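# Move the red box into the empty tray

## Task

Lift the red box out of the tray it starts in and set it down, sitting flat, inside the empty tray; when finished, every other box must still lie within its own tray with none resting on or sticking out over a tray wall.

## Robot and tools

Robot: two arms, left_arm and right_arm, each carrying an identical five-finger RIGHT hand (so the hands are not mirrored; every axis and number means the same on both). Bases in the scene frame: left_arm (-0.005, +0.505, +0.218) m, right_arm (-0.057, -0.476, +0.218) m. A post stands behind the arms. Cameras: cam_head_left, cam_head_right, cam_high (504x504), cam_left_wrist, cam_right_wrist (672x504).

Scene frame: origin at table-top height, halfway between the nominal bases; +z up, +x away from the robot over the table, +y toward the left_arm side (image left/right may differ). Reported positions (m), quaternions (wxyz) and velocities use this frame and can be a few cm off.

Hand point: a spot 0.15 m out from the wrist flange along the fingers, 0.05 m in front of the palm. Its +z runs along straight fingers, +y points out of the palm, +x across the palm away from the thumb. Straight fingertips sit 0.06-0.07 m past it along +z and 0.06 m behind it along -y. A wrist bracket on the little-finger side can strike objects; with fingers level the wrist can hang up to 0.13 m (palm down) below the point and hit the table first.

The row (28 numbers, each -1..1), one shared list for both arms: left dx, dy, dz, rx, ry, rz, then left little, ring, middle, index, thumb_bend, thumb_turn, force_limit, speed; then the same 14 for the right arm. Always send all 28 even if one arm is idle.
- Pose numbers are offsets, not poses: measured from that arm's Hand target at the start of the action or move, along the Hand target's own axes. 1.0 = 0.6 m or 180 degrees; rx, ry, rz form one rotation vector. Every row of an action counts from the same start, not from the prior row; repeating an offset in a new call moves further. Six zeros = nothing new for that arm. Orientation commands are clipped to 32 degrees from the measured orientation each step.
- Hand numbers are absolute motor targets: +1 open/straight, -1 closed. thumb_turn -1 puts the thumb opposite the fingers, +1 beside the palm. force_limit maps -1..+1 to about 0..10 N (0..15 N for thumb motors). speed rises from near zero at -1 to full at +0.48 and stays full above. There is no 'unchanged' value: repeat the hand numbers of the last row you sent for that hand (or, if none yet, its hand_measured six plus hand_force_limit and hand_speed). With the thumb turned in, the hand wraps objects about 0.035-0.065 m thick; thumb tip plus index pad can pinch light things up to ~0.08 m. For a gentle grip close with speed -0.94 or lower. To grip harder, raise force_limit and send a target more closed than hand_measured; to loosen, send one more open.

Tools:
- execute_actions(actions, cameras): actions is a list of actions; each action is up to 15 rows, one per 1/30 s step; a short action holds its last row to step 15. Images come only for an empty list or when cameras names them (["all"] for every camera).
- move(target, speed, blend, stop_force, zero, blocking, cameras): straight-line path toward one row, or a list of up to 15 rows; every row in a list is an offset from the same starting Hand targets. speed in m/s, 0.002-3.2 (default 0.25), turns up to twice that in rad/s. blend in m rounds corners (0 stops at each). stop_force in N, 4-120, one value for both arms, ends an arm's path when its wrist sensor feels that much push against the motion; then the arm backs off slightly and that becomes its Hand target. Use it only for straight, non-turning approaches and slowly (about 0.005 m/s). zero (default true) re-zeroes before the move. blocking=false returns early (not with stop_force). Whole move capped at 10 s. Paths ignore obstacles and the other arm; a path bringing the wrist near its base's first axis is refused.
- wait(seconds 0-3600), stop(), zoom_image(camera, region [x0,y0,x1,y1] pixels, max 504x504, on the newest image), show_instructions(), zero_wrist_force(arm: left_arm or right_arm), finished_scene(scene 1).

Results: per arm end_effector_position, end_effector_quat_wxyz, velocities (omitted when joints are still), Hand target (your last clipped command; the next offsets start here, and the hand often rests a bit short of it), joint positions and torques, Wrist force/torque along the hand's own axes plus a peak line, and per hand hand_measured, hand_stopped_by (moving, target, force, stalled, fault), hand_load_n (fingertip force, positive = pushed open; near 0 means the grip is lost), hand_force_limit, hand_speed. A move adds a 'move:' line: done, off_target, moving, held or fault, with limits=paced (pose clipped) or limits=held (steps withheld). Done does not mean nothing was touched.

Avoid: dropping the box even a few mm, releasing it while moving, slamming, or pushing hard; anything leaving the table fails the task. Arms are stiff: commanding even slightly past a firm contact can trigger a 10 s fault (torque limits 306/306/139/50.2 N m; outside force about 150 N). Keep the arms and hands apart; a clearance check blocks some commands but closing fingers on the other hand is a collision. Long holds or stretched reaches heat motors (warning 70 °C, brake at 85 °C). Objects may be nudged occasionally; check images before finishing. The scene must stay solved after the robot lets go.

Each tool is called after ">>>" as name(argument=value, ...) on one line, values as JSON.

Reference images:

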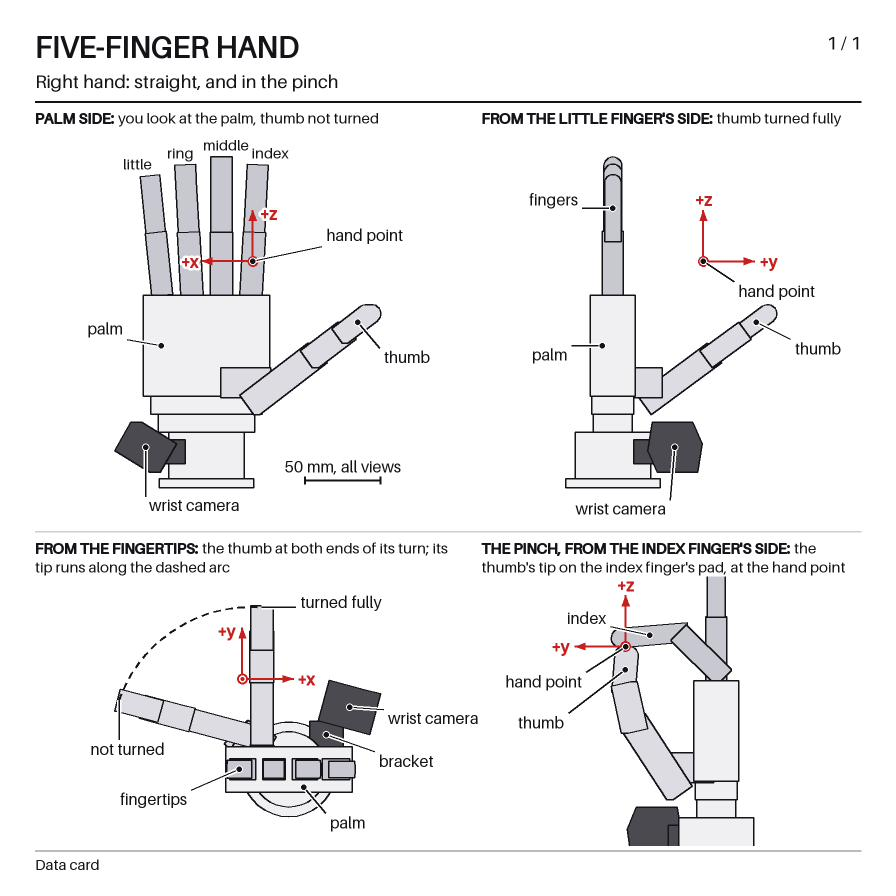

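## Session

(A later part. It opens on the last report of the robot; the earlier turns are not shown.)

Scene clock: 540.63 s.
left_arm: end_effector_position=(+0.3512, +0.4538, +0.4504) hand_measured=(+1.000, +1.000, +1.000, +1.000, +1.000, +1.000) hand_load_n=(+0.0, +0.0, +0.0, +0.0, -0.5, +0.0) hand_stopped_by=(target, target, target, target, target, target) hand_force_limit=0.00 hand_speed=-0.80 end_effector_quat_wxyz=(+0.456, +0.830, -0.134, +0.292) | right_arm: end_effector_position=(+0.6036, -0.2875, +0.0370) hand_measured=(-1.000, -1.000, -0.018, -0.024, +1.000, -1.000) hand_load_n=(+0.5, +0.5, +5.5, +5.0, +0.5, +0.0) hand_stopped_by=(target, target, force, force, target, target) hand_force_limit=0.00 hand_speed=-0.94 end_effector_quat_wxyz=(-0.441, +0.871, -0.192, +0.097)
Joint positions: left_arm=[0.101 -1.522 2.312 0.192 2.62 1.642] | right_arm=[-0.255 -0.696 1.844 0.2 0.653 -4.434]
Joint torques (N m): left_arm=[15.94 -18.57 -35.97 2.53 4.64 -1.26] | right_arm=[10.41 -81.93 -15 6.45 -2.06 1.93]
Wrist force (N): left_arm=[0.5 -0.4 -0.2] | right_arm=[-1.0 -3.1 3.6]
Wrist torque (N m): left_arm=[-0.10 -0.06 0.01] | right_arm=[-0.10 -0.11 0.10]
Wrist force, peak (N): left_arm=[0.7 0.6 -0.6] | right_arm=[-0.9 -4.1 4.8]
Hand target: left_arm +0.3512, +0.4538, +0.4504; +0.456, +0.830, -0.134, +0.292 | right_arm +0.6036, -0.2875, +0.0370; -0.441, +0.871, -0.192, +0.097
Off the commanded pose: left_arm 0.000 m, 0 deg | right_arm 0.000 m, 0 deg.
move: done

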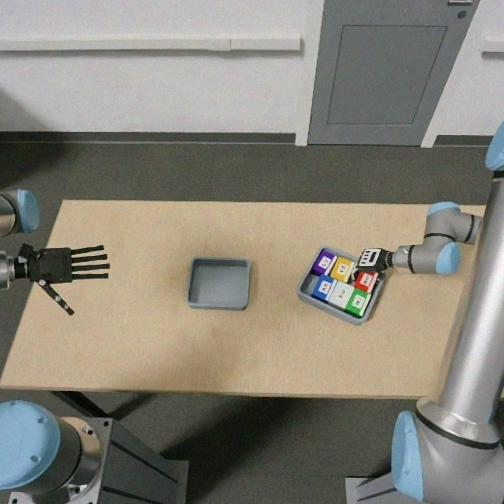

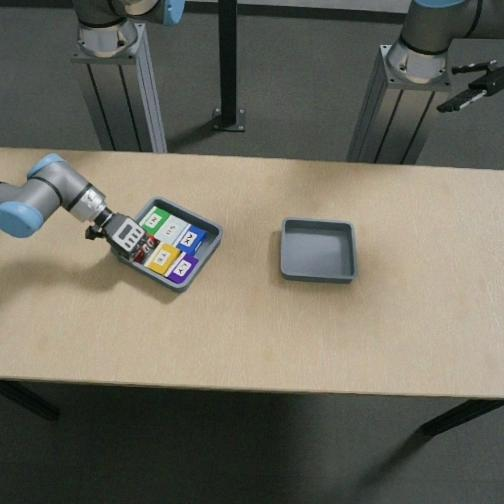

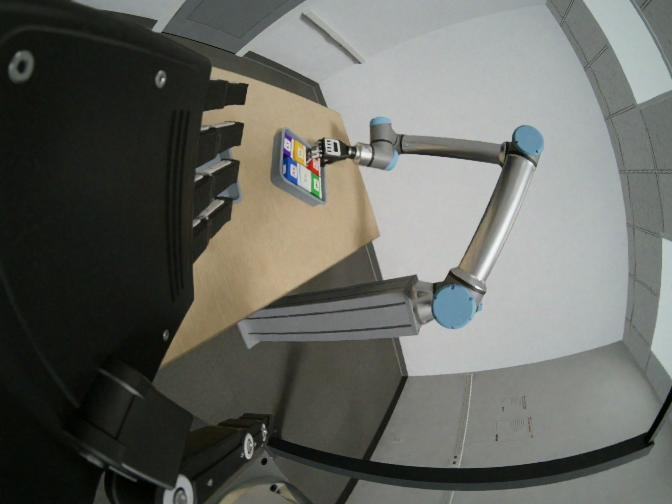

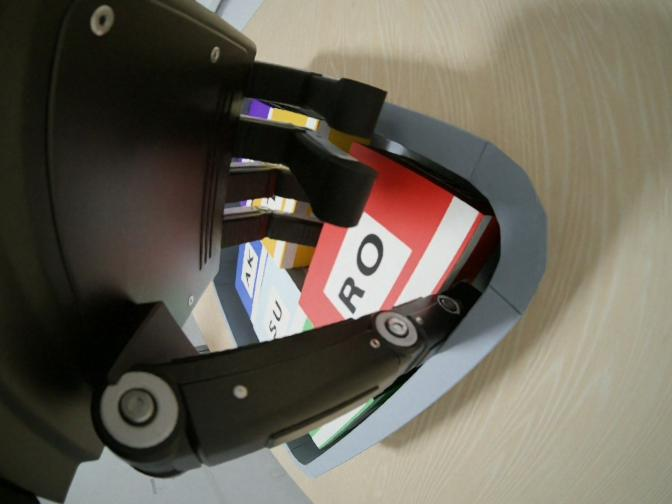

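>>> move(target=[0,0,0,0,0,0,1,1,1,1,1,1,0,-0.8,0,-0.002,0.0027,0,0,0,-1,-1,-0.3,-0.3,1,-1,0,-0.94], speed=0.01)

>>> move(target=[0,0,0,0,0,0,1,1,1,1,1,1,0,-0.8,0,-0.0134,-0.0099,0,0,0,-1,-1,-0.3,-0.3,1,-1,0,-0.94], speed=0.02, cameras=["cam_head_left","cam_high","cam_left_wrist","cam_right_wrist"])

>>> zoom_image(camera="cam_head_left", region=[320, 240, 400, 300])

>>> zoom_image(camera="cam_right_wrist", region=[280, 80, 600, 380])

Scene clock: 551.27 s.
left_arm: end_effector_position=(+0.3512, +0.4538, +0.4504) hand_measured=(+1.000, +1.000, +1.000, +1.000, +1.000, +1.000) hand_load_n=(+0.0, +0.0, +0.0, +0.0, +0.0, +0.0) hand_stopped_by=(target, target, target, target, target, target) hand_force_limit=0.00 hand_speed=-0.80 end_effector_quat_wxyz=(+0.456, +0.830, -0.134, +0.292) | right_arm: end_effector_position=(+0.6045, -0.2856, +0.0369) hand_measured=(-1.000, -1.000, -0.018, -0.024, +1.000, -1.000) hand_load_n=(+0.0, +0.0, +5.0, +4.0, +0.5, +0.0) hand_stopped_by=(target, target, force, force, target, target) hand_force_limit=0.00 hand_speed=-0.94 end_effector_quat_wxyz=(-0.441, +0.871, -0.192, +0.097)
Joint positions: left_arm=[0.101 -1.522 2.312 0.192 2.62 1.642] | right_arm=[-0.251 -0.696 1.842 0.197 0.654 -4.429]
Joint torques (N m): left_arm=[16.31 -18.21 -35.81 2.47 4.78 -1.32] | right_arm=[-3.93 -89.96 -20.3 1.25 0.32 -2.72]
Wrist force (N): left_arm=[0.2 0.0 -0.3] | right_arm=[-1.0 0.3 -0.3]
Wrist torque (N m): left_arm=[-0.03 0.00 0.00] | right_arm=[-0.13 -0.04 -0.18]
Wrist force, peak (N): left_arm=[0.2 -0.8 -0.9] | right_arm=[-1.3 -3.4 4.1]
Hand target: left_arm +0.3512, +0.4538, +0.4504; +0.456, +0.830, -0.134, +0.292 | right_arm +0.6045, -0.2857, +0.0370; -0.441, +0.871, -0.192, +0.097
Off the commanded pose: left_arm 0.000 m, 0 deg | right_arm 0.000 m, 0 deg.
move: done

Scene clock: 552.00 s.
left_arm: end_effector_position=(+0.3512, +0.4538, +0.4504) hand_measured=(+1.000, +1.000, +1.000, +1.000, +1.000, +1.000) hand_load_n=(+0.0, +0.5, +0.0, +0.0, +0.0, +0.0) hand_stopped_by=(target, target, target, target, target, target) hand_force_limit=0.00 hand_speed=-0.80 end_effector_quat_wxyz=(+0.456, +0.830, -0.134, +0.292) | right_arm: end_effector_position=(+0.6044, -0.2857, +0.0471) hand_measured=(-1.000, -1.000, -0.018, -0.024, +1.000, -1.000) hand_load_n=(+0.0, +0.0, +5.0, +4.0, +0.5, +0.0) hand_stopped_by=(target, target, force, force, target, target) hand_force_limit=0.00 hand_speed=-0.94 end_effector_quat_wxyz=(-0.441, +0.871, -0.192, +0.097)
Joint positions: left_arm=[0.101 -1.522 2.312 0.192 2.62 1.642] | right_arm=[-0.251 -0.712 1.846 0.209 0.654 -4.429]
Joint torques (N m): left_arm=[16.44 -18.19 -36.18 2.54 4.89 -1.2] | right_arm=[-12.92 -66.99 -9.71 2.9 -2.4 -3.31]
Wrist force (N): left_arm=[0.3 -0.4 -0.1] | right_arm=[-0.1 1.9 1.4]
Wrist torque (N m): left_arm=[-0.10 -0.02 0.00] | right_arm=[0.06 -0.16 -0.09]
Wrist force, peak (N): left_arm=[0.8 -0.1 -0.8] | right_arm=[-0.3 2.1 1.1]
Hand target: left_arm +0.3512, +0.4538, +0.4504; +0.456, +0.830, -0.134, +0.292 | right_arm +0.6045, -0.2857, +0.0470; -0.441, +0.871, -0.192, +0.097
Off the commanded pose: left_arm 0.000 m, 0 deg | right_arm 0.000 m, 0 deg.
move: done

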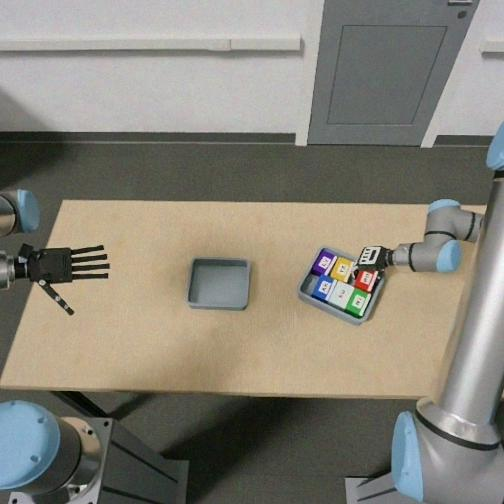

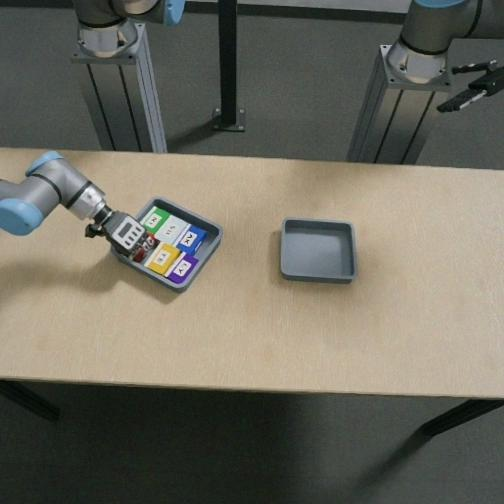

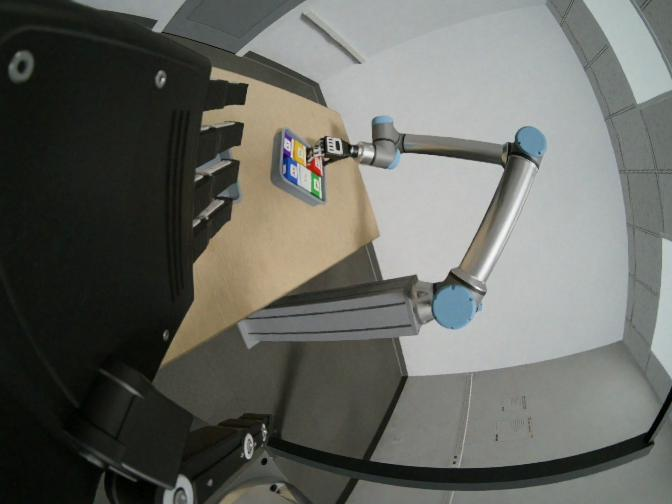

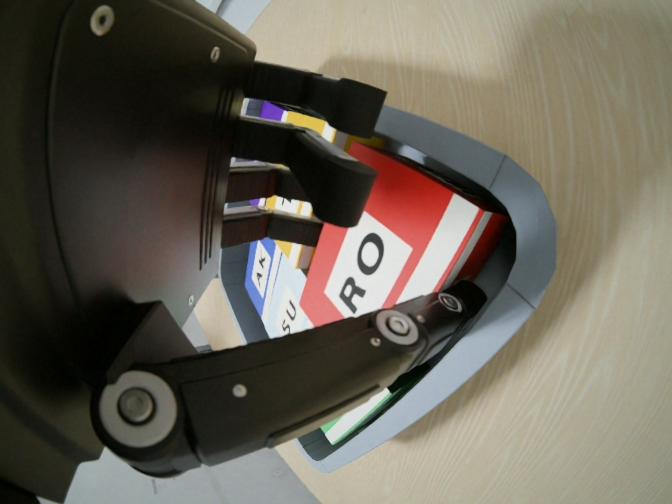

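Scaled by 6.300 from the camera's image (finer frame: 720x720).

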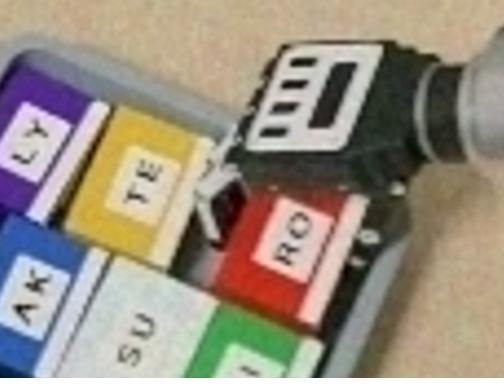

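Scaled by 1.575 from the camera's image (finer frame: 960x720).

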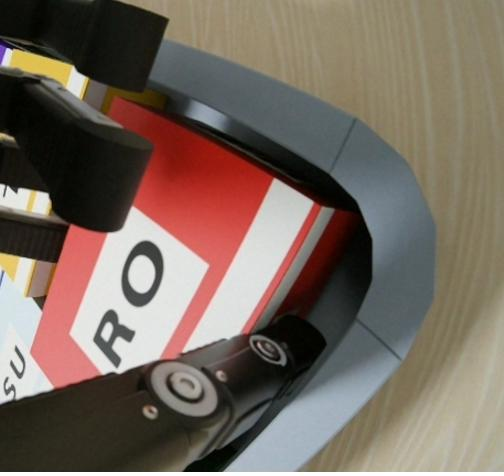

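>>> move(target=[0,0,0,0,0,0,1,1,1,1,1,1,0,-0.8,0,-0.188,-0.138,0,0,0,-1,-1,-0.3,-0.3,1,-1,0,-0.94], speed=0.06, cameras=["cam_head_left","cam_high","cam_right_wrist"])

>>> zoom_image(camera="cam_right_wrist", region=[200, 0, 672, 400])

>>> zoom_image(camera="cam_high", region=[80, 130, 250, 310])

Scene clock: 577.73 s.
left_arm: end_effector_position=(+0.3512, +0.4538, +0.4504) hand_measured=(+1.000, +1.000, +1.000, +1.000, +1.000, +1.000) hand_load_n=(+0.0, +0.0, +0.0, +0.0, +0.0, +0.0) hand_stopped_by=(target, target, target, target, target, target) hand_force_limit=0.00 hand_speed=-0.80 end_effector_quat_wxyz=(+0.456, +0.830, -0.134, +0.292) | right_arm: end_effector_position=(+0.6044, -0.2856, +0.1870) hand_measured=(-1.000, -1.000, -0.018, -0.024, +1.000, -1.000) hand_load_n=(+0.0, +0.0, +5.0, +4.0, +0.5, +0.0) hand_stopped_by=(target, target, force, force, target, target) hand_force_limit=0.00 hand_speed=-0.94 end_effector_quat_wxyz=(-0.441, +0.871, -0.192, +0.097) end_effector_velocity=(+0.001, +0.000, -0.003) end_effector_angular_velocity=(+0.000, -0.003, +0.000)
Joint positions: left_arm=[0.101 -1.522 2.312 0.192 2.62 1.642] | right_arm=[-0.251 -0.918 1.866 0.395 0.654 -4.428]
Joint velocities: left_arm=[within noise] | right_arm=[0 0.004 -0.001 -0.006 -0.001 0]
Joint torques (N m): left_arm=[16.64 -16.98 -36.25 2.56 4.62 -1.57] | right_arm=[14.64 -55.48 -29.62 -0.18 0.78 0.23]
Wrist force (N): left_arm=[0.6 -0.1 -0.6] | right_arm=[-0.5 1.9 0.9]
Wrist torque (N m): left_arm=[-0.04 -0.07 0.04] | right_arm=[0.08 -0.08 -0.14]
Wrist force, peak (N): left_arm=[0.6 -0.5 -1.3] | right_arm=[-0.4 2.9 2.3]
Hand target: left_arm +0.3512, +0.4538, +0.4504; +0.456, +0.830, -0.134, +0.292 | right_arm +0.6045, -0.2856, +0.1869; -0.441, +0.871, -0.192, +0.097
Off the commanded pose: left_arm 0.000 m, 0 deg | right_arm 0.000 m, 0 deg.
move: done

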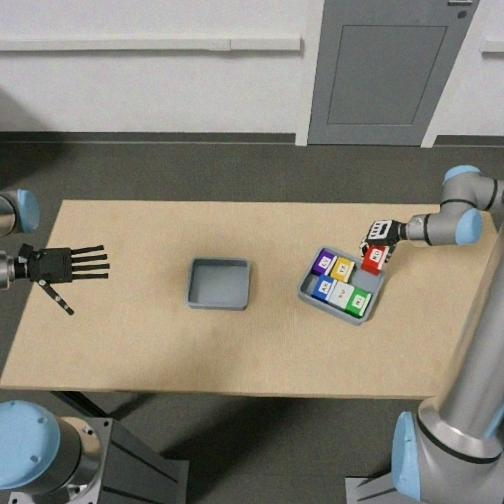

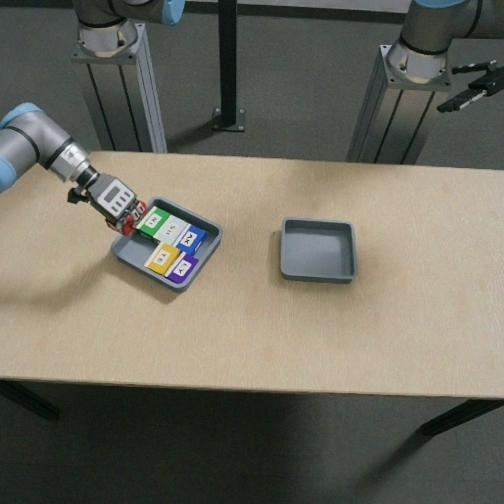

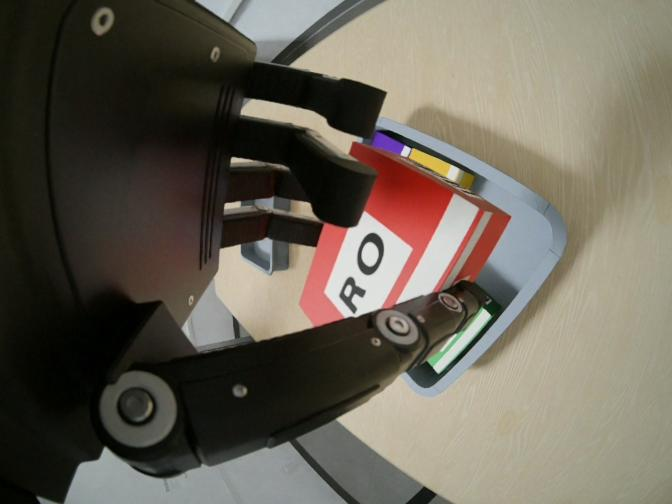

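Scaled by 1.068 from the camera's image (finer frame: 960x720).

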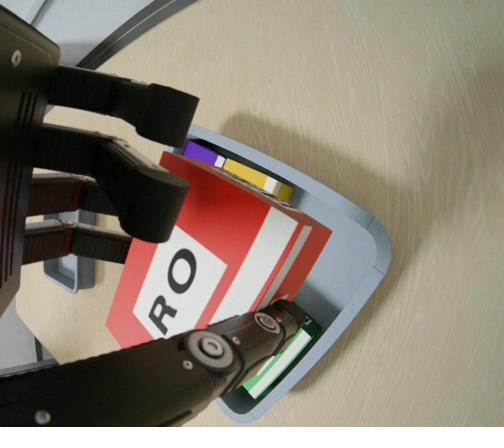

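Scaled by 2.800 from the camera's image (finer frame: 720x720).

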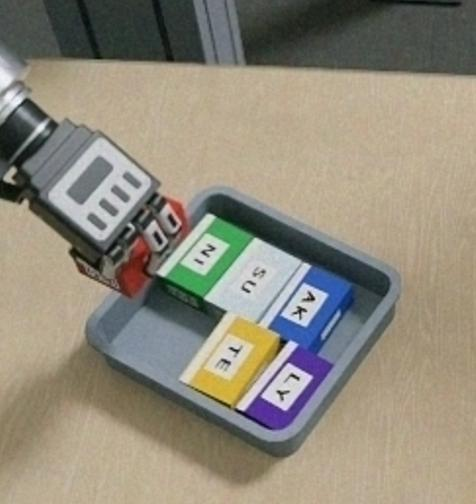

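>>> move(target=[0,0,0,0,0,0,1,1,1,1,1,1,0,-0.8,-0.3868,-0.4474,0.581,0,0,0,-1,-1,-0.3,-0.3,1,-1,0,-0.94], speed=0.12, cameras=["all"])

>>> zoom_image(camera="cam_high", region=[240, 130, 400, 310])

>>> zoom_image(camera="cam_head_left", region=[170, 200, 310, 330])

>>> zoom_image(camera="cam_head_right", region=[170, 200, 310, 330])

Scene clock: 590.10 s.
left_arm: end_effector_position=(+0.3512, +0.4538, +0.4504) hand_measured=(+1.000, +1.000, +1.000, +1.000, +1.000, +1.000) hand_load_n=(+0.0, +0.0, +0.0, +0.5, +0.0, +0.0) hand_stopped_by=(target, target, target, target, target, target) hand_force_limit=0.00 hand_speed=-0.80 end_effector_quat_wxyz=(+0.456, +0.830, -0.134, +0.292) | right_arm: end_effector_position=(+0.5789, +0.2111, +0.1964) hand_measured=(-1.000, -1.000, -0.018, -0.024, +1.000, -1.000) hand_load_n=(+0.0, +0.0, +5.0, +4.5, +0.5, +0.0) hand_stopped_by=(target, target, force, force, target, target) hand_force_limit=0.00 hand_speed=-0.94 end_effector_quat_wxyz=(-0.441, +0.871, -0.192, +0.097)
Joint positions: left_arm=[0.101 -1.522 2.312 0.192 2.62 1.642] | right_arm=[0.503 -0.851 1.55 0.045 1.065 -3.562]
Joint torques (N m): left_arm=[15.34 -18.66 -35.7 2.46 4.38 -2.02] | right_arm=[-17.15 -98.7 -23.3 -1.94 -3.43 -3.08]
Wrist force (N): left_arm=[0.4 -0.5 -0.2] | right_arm=[0.0 2.1 1.4]
Wrist torque (N m): left_arm=[-0.11 -0.04 0.00] | right_arm=[0.07 -0.18 0.07]
Wrist force, peak (N): left_arm=[0.6 -0.8 -0.7] | right_arm=[0.2 2.8 -0.2]
Hand target: left_arm +0.3512, +0.4538, +0.4504; +0.456, +0.830, -0.134, +0.292 | right_arm +0.5790, +0.2111, +0.1965; -0.441, +0.871, -0.192, +0.097
Off the commanded pose: left_arm 0.000 m, 0 deg | right_arm 0.000 m, 0 deg.
move: done

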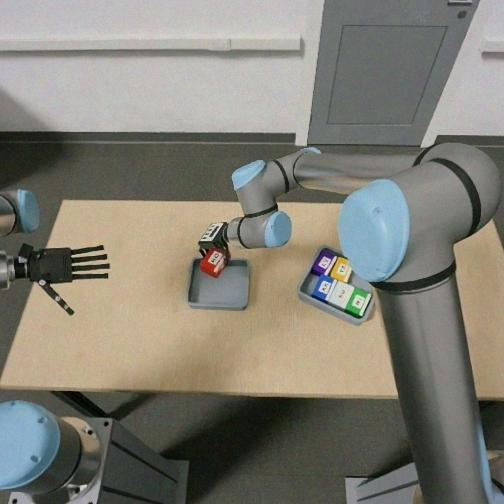

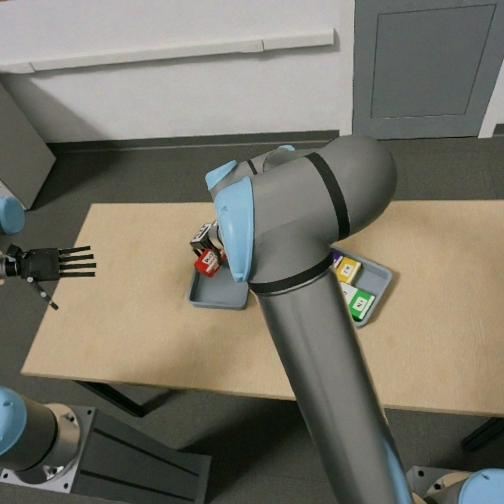

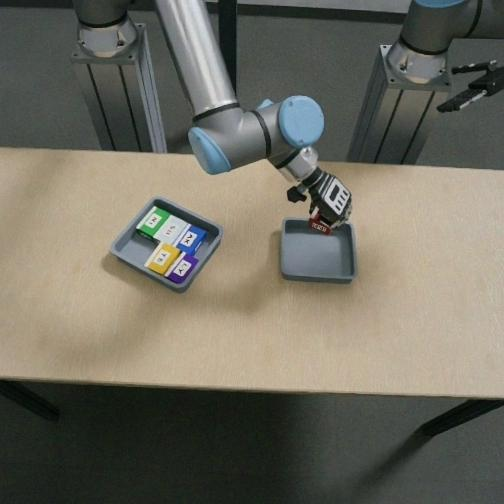

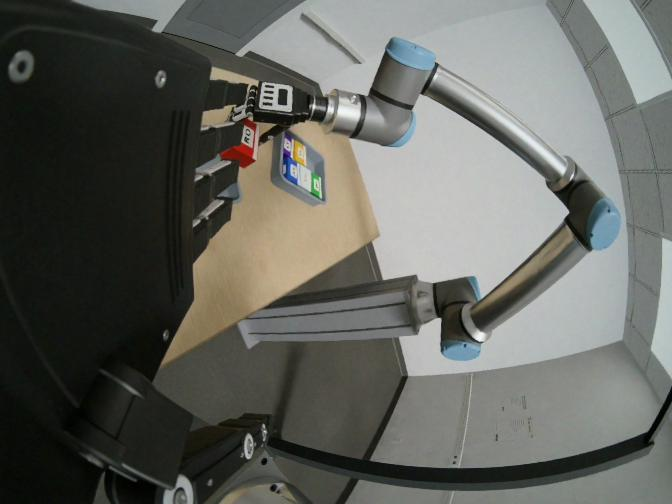

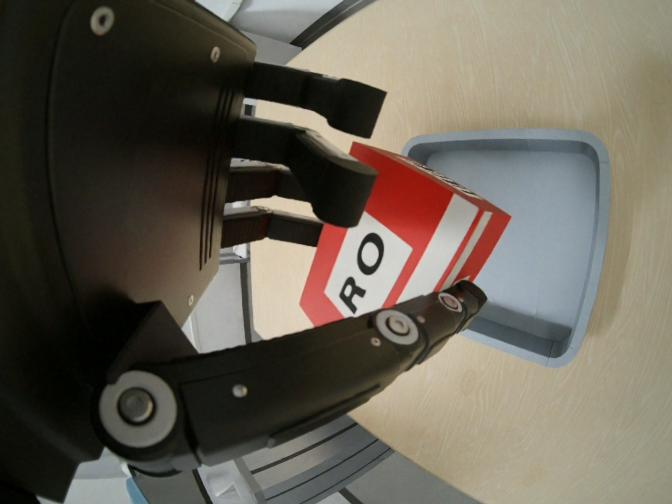

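Scaled by 2.800 from the camera's image (finer frame: 720x720).

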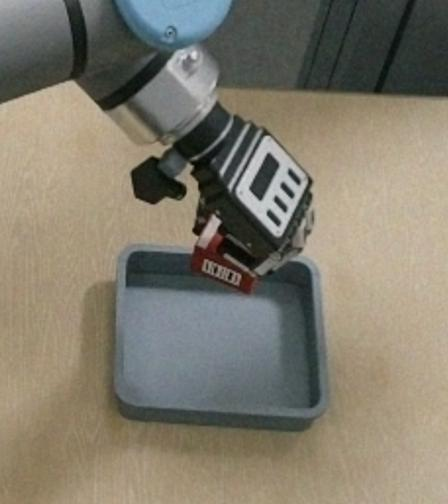

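Scaled by 3.600 from the camera's image (finer frame: 720x720).

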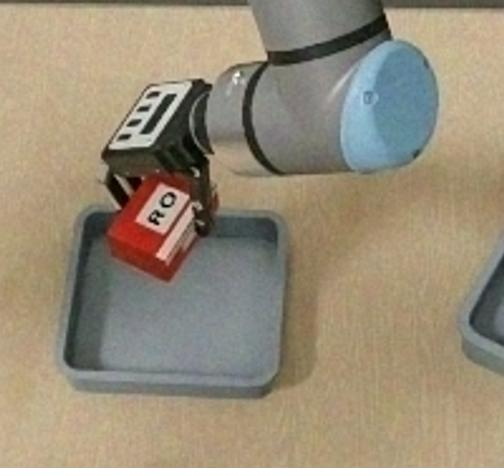

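Scaled by 3.600 from the camera's image (finer frame: 720x720).

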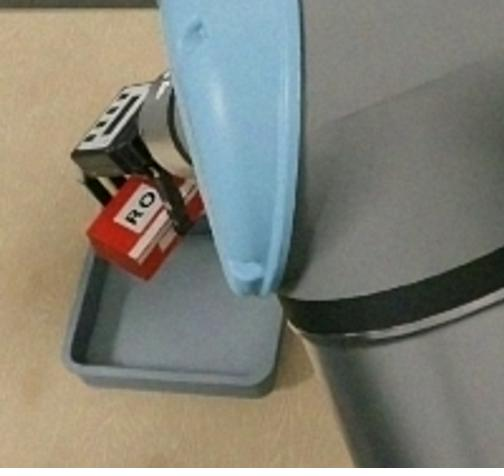

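>>> move(target=[0,0,0,0,0,0,1,1,1,1,1,1,0,-0.8,0,0.1955,0.1437,0,0,0,-1,-1,-0.3,-0.3,1,-1,0,-0.94], speed=0.08, cameras=["all"])

>>> zoom_image(camera="cam_high", region=[240, 170, 400, 310])

>>> zoom_image(camera="cam_head_left", region=[170, 220, 290, 330])

>>> zoom_image(camera="cam_right_wrist", region=[200, 80, 672, 430])

Scene clock: 605.63 s.
left_arm: end_effector_position=(+0.3512, +0.4538, +0.4504) hand_measured=(+1.000, +1.000, +1.000, +1.000, +1.000, +1.000) hand_load_n=(+0.0, +0.0, +0.0, +0.0, +0.0, +0.0) hand_stopped_by=(target, target, target, target, target, target) hand_force_limit=0.00 hand_speed=-0.80 end_effector_quat_wxyz=(+0.456, +0.830, -0.134, +0.292) | right_arm: end_effector_position=(+0.5791, +0.2111, +0.0508) hand_measured=(-1.000, -1.000, -0.018, -0.024, +1.000, -1.000) hand_load_n=(+0.0, +0.5, +5.0, +4.0, +0.5, +0.0) hand_stopped_by=(target, target, force, force, target, target) hand_force_limit=0.00 hand_speed=-0.94 end_effector_quat_wxyz=(-0.441, +0.871, -0.192, +0.097) end_effector_velocity=(-0.001, +0.001, +0.004) end_effector_angular_velocity=(-0.002, +0.003, +0.002)
Joint positions: left_arm=[0.101 -1.522 2.312 0.192 2.62 1.642] | right_arm=[0.502 -0.682 1.559 -0.132 1.065 -3.562]
Joint velocities: left_arm=[within noise] | right_arm=[0.002 -0.005 -0.001 0.01 0 0]
Joint torques (N m): left_arm=[17.38 -17.19 -36.12 2.46 4.81 -2.2] | right_arm=[-12.45 -104.83 -29.4 4.4 -3.6 -2.31]
Wrist force (N): left_arm=[0.4 -0.3 -0.5] | right_arm=[-0.1 1.5 0.9]
Wrist torque (N m): left_arm=[-0.06 -0.03 0.01] | right_arm=[0.01 -0.15 0.08]
Wrist force, peak (N): left_arm=[0.8 -0.4 -0.7] | right_arm=[0.1 2.4 1.9]
Hand target: left_arm +0.3512, +0.4538, +0.4504; +0.456, +0.830, -0.134, +0.292 | right_arm +0.5790, +0.2110, +0.0509; -0.441, +0.871, -0.192, +0.097
Off the commanded pose: left_arm 0.000 m, 0 deg | right_arm 0.000 m, 0 deg.
move: done

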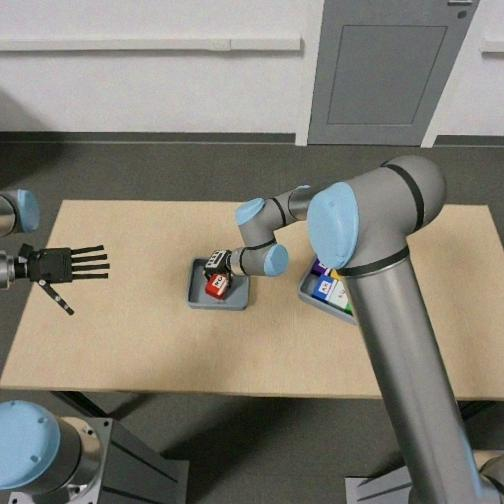

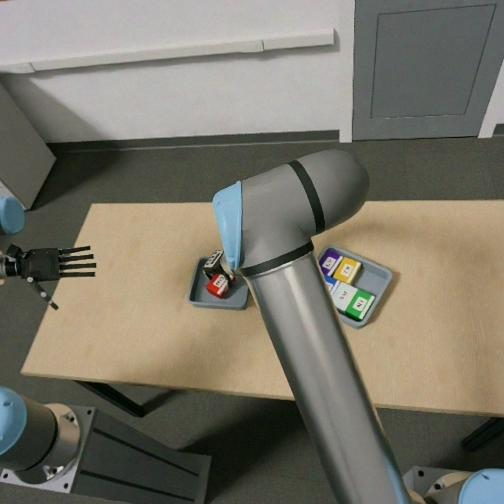

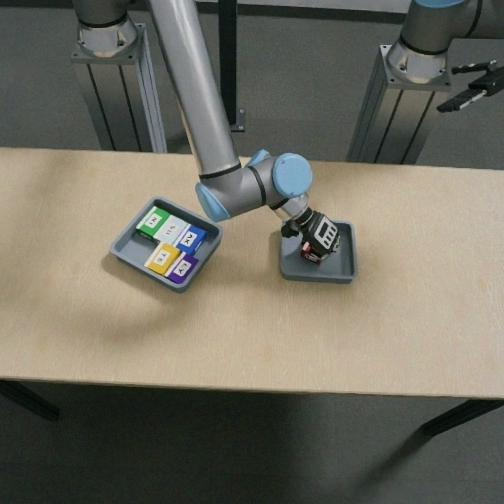

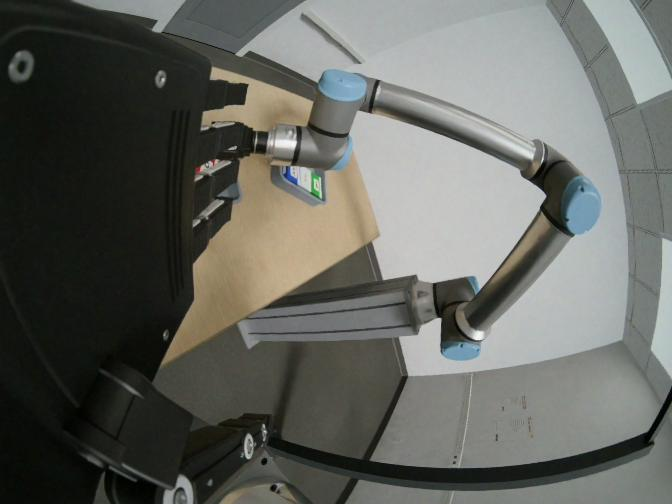

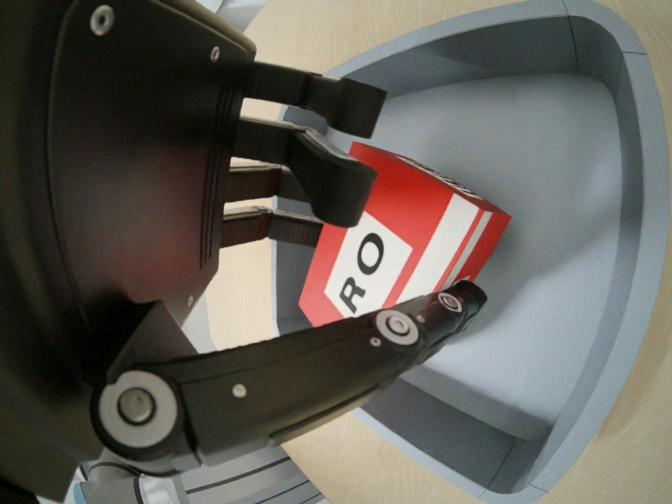

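Scaled by 3.150 from the camera's image (finer frame: 720x720).

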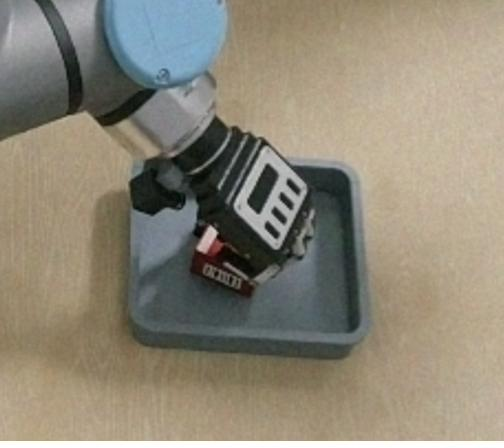

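Scaled by 4.200 from the camera's image (finer frame: 720x720).

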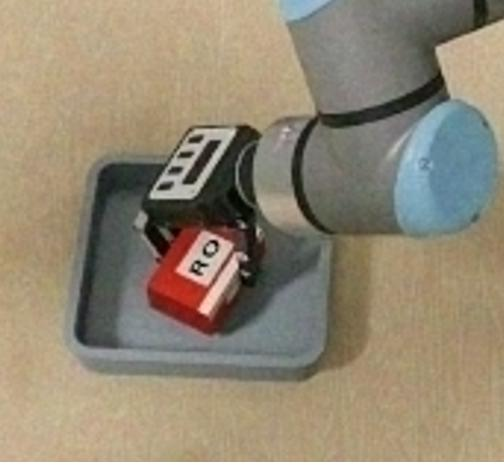

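Scaled by 1.068 from the camera's image (finer frame: 960x720).

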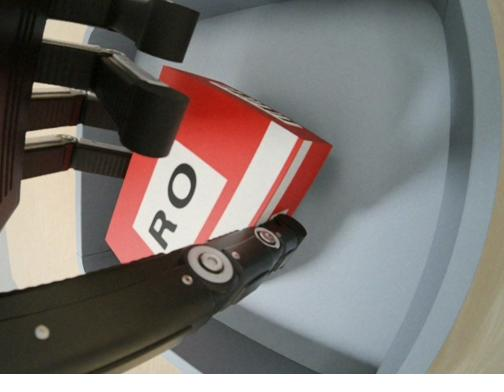

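>>> move(target=[0,0,0,0,0,0,1,1,1,1,1,1,0,-0.8,0,0.0242,0.0178,0,0,0,-1,-1,-0.3,-0.3,1,-1,0,-0.94], speed=0.008, stop_force=4, cameras=["cam_head_left","cam_high"])

>>> zoom_image(camera="cam_head_left", region=[170, 220, 290, 330])

Scene clock: 614.53 s.
left_arm: end_effector_position=(+0.3512, +0.4538, +0.4504) hand_measured=(+1.000, +1.000, +1.000, +1.000, +1.000, +1.000) hand_load_n=(+0.0, +0.0, +0.0, +0.0, +0.0, +0.0) hand_stopped_by=(target, target, target, target, target, target) hand_force_limit=0.00 hand_speed=-0.80 end_effector_quat_wxyz=(+0.456, +0.830, -0.134, +0.292) | right_arm: end_effector_position=(+0.5790, +0.2110, +0.0363) hand_measured=(-1.000, -1.000, -0.018, -0.024, +1.000, -1.000) hand_load_n=(+0.0, +0.0, +5.0, +4.5, +0.0, +0.0) hand_stopped_by=(target, target, force, force, target, target) hand_force_limit=0.00 hand_speed=-0.94 end_effector_quat_wxyz=(-0.441, +0.871, -0.192, +0.097)
Joint positions: left_arm=[0.101 -1.522 2.312 0.192 2.62 1.642] | right_arm=[0.502 -0.664 1.556 -0.148 1.065 -3.562]
Joint torques (N m): left_arm=[16.1 -18.2 -35.55 2.6 4.42 -2.32] | right_arm=[7.15 -102.17 -16.24 4.65 -0.82 0.79]
Wrist force (N): left_arm=[0.4 0.4 -0.4] | right_arm=[-0.7 -0.1 0.3]
Wrist torque (N m): left_arm=[0.03 -0.04 0.03] | right_arm=[-0.05 -0.11 0.06]
Wrist force, peak (N): left_arm=[0.6 -0.7 -0.9] | right_arm=[-1.7 -4.2 -2.5]
Hand target: left_arm +0.3512, +0.4538, +0.4504; +0.456, +0.830, -0.134, +0.292 | right_arm +0.5790, +0.2110, +0.0363; -0.441, +0.871, -0.192, +0.097 (not the last commanded pose)
Off the commanded pose: left_arm 0.000 m, 0 deg | right_arm 0.003 m, 0 deg.
move: contact (right_arm)

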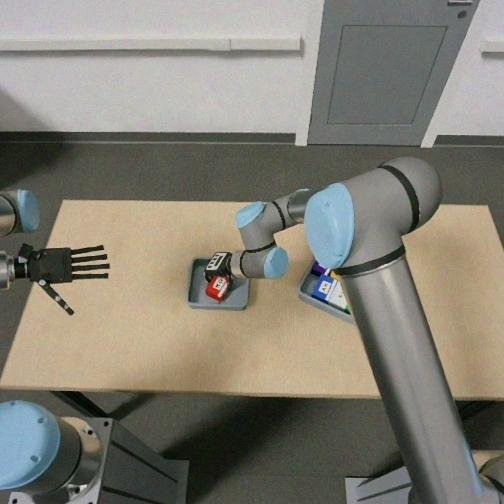

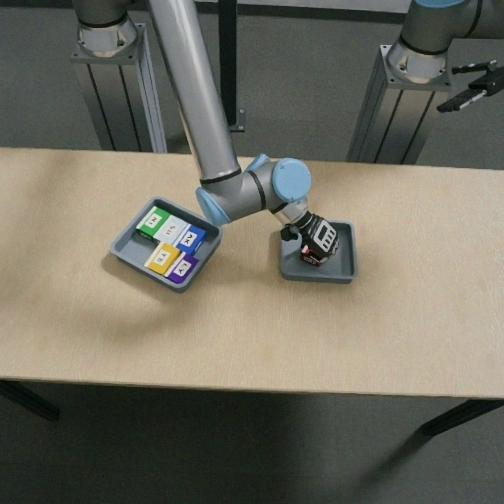

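Scaled by 4.200 from the camera's image (finer frame: 720x720).

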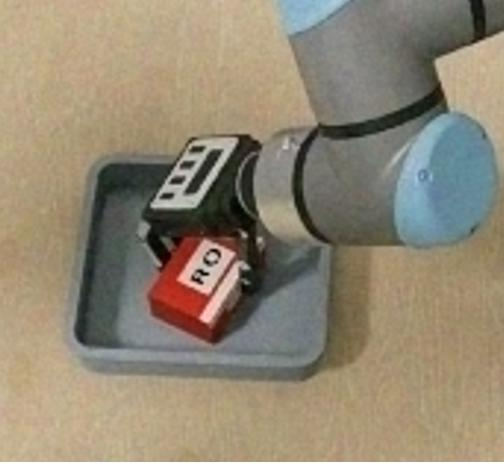

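>>> move(target=[0,0,0,0,0,0,1,1,1,1,1,1,0,-0.8,0,0,0,0,0,0,-1,-1,0.35,0.35,1,-1,0,-0.8], speed=0.05)

>>> move(target=[[0,0,0,0,0,0,1,1,1,1,1,1,0,-0.8,0,0.006,-0.0081,0,0,0,-1,-1,0.35,0.35,1,-1,0,-0.8],[0,0,0,0,0,0,1,1,1,1,1,1,0,-0.8,0,-0.195,-0.156,0,0,0,-1,-1,0.35,0.35,1,-1,0,-0.8]], speed=[0.03,0.08], cameras=["all"])

>>> zoom_image(camera="cam_head_left", region=[170, 220, 290, 330])

>>> zoom_image(camera="cam_high", region=[100, 180, 400, 310])

Scene clock: 623.37 s.
left_arm: end_effector_position=(+0.3512, +0.4538, +0.4504) hand_measured=(+1.000, +1.000, +1.000, +1.000, +1.000, +1.000) hand_load_n=(+0.0, +0.5, +0.0, +0.0, +0.0, +0.0) hand_stopped_by=(target, target, target, target, target, target) hand_force_limit=0.00 hand_speed=-0.80 end_effector_quat_wxyz=(+0.456, +0.830, -0.134, +0.292) | right_arm: end_effector_position=(+0.5790, +0.2110, +0.0363) hand_measured=(-1.000, -1.000, +0.350, +0.350, +1.000, -1.000) hand_load_n=(+0.0, +0.0, +0.0, +0.0, +0.0, +0.0) hand_stopped_by=(target, target, target, target, target, target) hand_force_limit=0.00 hand_speed=-0.80 end_effector_quat_wxyz=(-0.441, +0.871, -0.192, +0.097)
Joint positions: left_arm=[0.101 -1.522 2.312 0.192 2.62 1.642] | right_arm=[0.502 -0.664 1.556 -0.148 1.065 -3.562]
Joint torques (N m): left_arm=[14.87 -19.06 -35.73 2.64 4.62 -2.69] | right_arm=[7.11 -102.77 -19.21 3.72 -0.79 0.69]
Wrist force (N): left_arm=[0.0 0.2 -0.3] | right_arm=[0.0 0.6 0.0]
Wrist torque (N m): left_arm=[-0.01 0.02 0.00] | right_arm=[-0.02 -0.15 0.09]
Wrist force, peak (N): left_arm=[-0.1 -0.9 -0.6] | right_arm=[-0.1 1.2 0.8]
Hand target: left_arm +0.3512, +0.4538, +0.4504; +0.456, +0.830, -0.134, +0.292 | right_arm +0.5790, +0.2110, +0.0363; -0.441, +0.871, -0.192, +0.097
Off the commanded pose: left_arm 0.000 m, 0 deg | right_arm 0.000 m, 0 deg.
move: done

Scene clock: 625.87 s.
left_arm: end_effector_position=(+0.3512, +0.4538, +0.4504) hand_measured=(+1.000, +1.000, +1.000, +1.000, +1.000, +1.000) hand_load_n=(+0.0, +0.0, +0.0, +0.0, +0.0, +0.0) hand_stopped_by=(target, target, target, target, target, target) hand_force_limit=0.00 hand_speed=-0.80 end_effector_quat_wxyz=(+0.456, +0.830, -0.134, +0.292) | right_arm: end_effector_position=(+0.5765, +0.2056, +0.1863) hand_measured=(-1.000, -1.000, +0.350, +0.350, +1.000, -1.000) hand_load_n=(+0.0, +0.0, +0.0, -0.5, +0.0, +0.0) hand_stopped_by=(target, target, target, target, target, target) hand_force_limit=0.00 hand_speed=-0.80 end_effector_quat_wxyz=(-0.441, +0.871, -0.192, +0.097) end_effector_velocity=(+0.000, +0.001, -0.004) end_effector_angular_velocity=(+0.000, -0.001, +0.001)
Joint positions: left_arm=[0.101 -1.522 2.312 0.192 2.62 1.642] | right_arm=[0.498 -0.847 1.566 0.027 1.061 -3.566]
Joint velocities: left_arm=[within noise] | right_arm=[0.001 0.004 0.001 -0.007 0 0]
Joint torques (N m): left_arm=[15.55 -18.68 -36.21 2.57 4.73 -2.65] | right_arm=[14.77 -66.29 -25.68 -2.3 1.23 1.12]
Wrist force (N): left_arm=[0.3 -0.6 -0.3] | right_arm=[0.2 0.8 0.8]
Wrist torque (N m): left_arm=[-0.13 -0.04 -0.01] | right_arm=[-0.01 -0.21 0.14]
Wrist force, peak (N): left_arm=[0.9 -0.7 -0.4] | right_arm=[-0.7 1.4 1.0]
Hand target: left_arm +0.3512, +0.4538, +0.4504; +0.456, +0.830, -0.134, +0.292 | right_arm +0.5764, +0.2055, +0.1860; -0.441, +0.871, -0.192, +0.097
Off the commanded pose: left_arm 0.000 m, 0 deg | right_arm 0.000 m, 0 deg.
move: done

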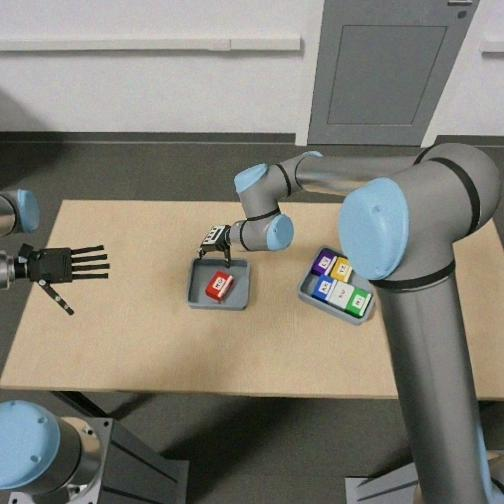

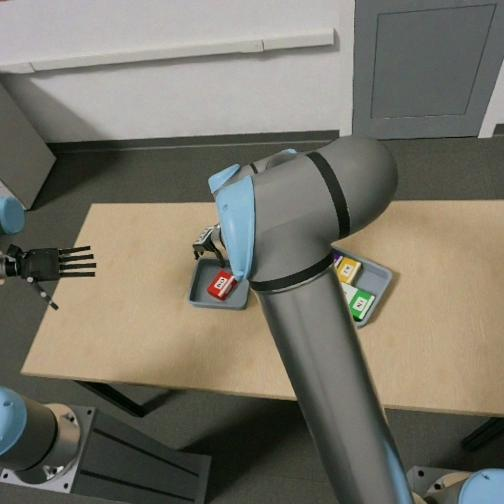

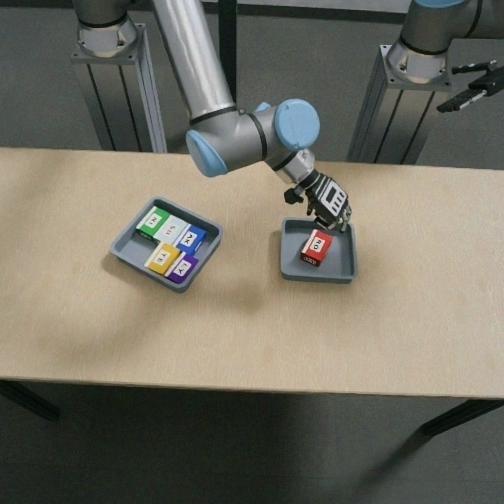

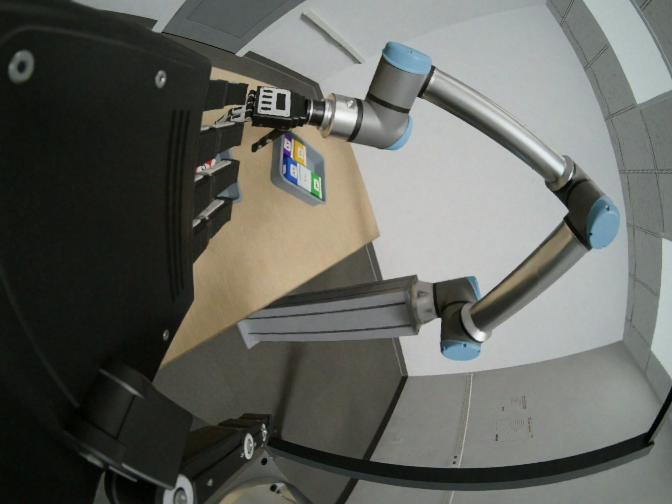

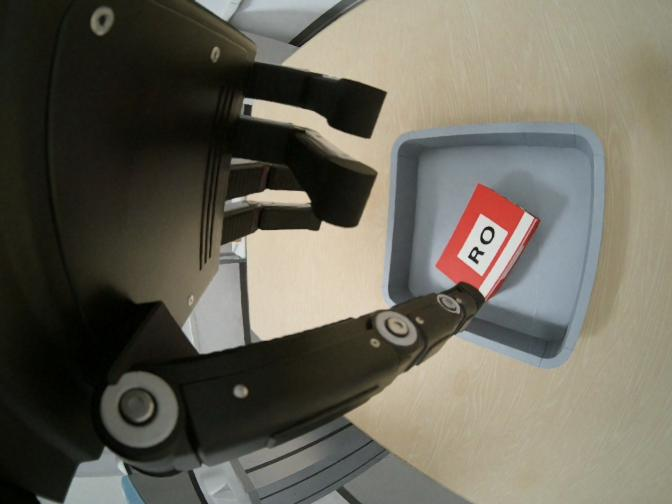

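Scaled by 4.200 from the camera's image (finer frame: 720x720).

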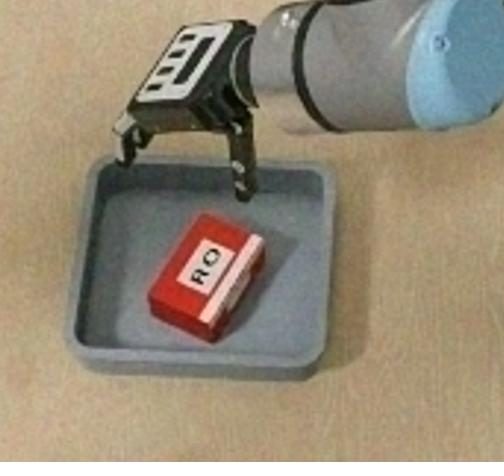

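Scaled by 1.680 from the camera's image (finer frame: 720x720).

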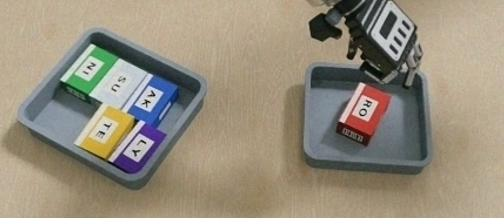

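>>> zoom_image(camera="cam_high", region=[100, 180, 240, 310])

>>> zoom_image(camera="cam_left_wrist", region=[250, 110, 350, 220])

Scaled by 3.600 from the camera's image (finer frame: 720x720).

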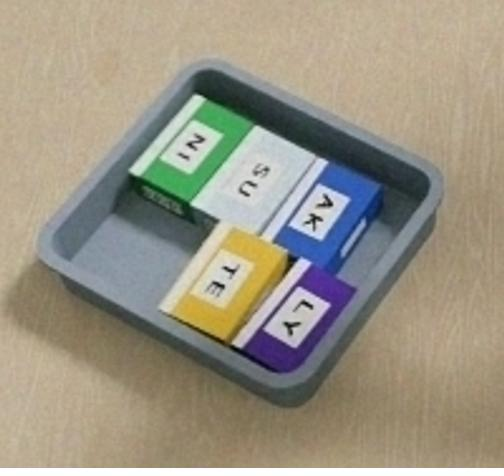

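Scaled by 4.582 from the camera's image (finer frame: 960x720).

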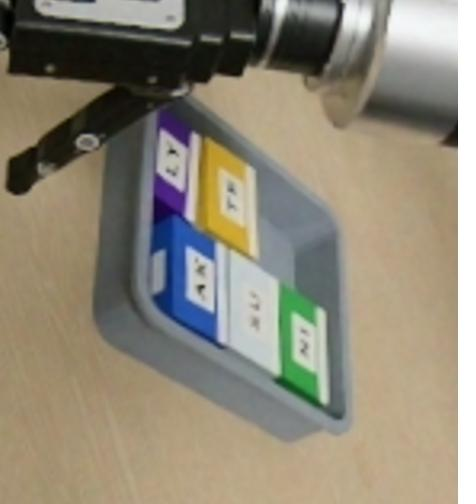

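>>> finished_scene()

The scene is finished: the task was done.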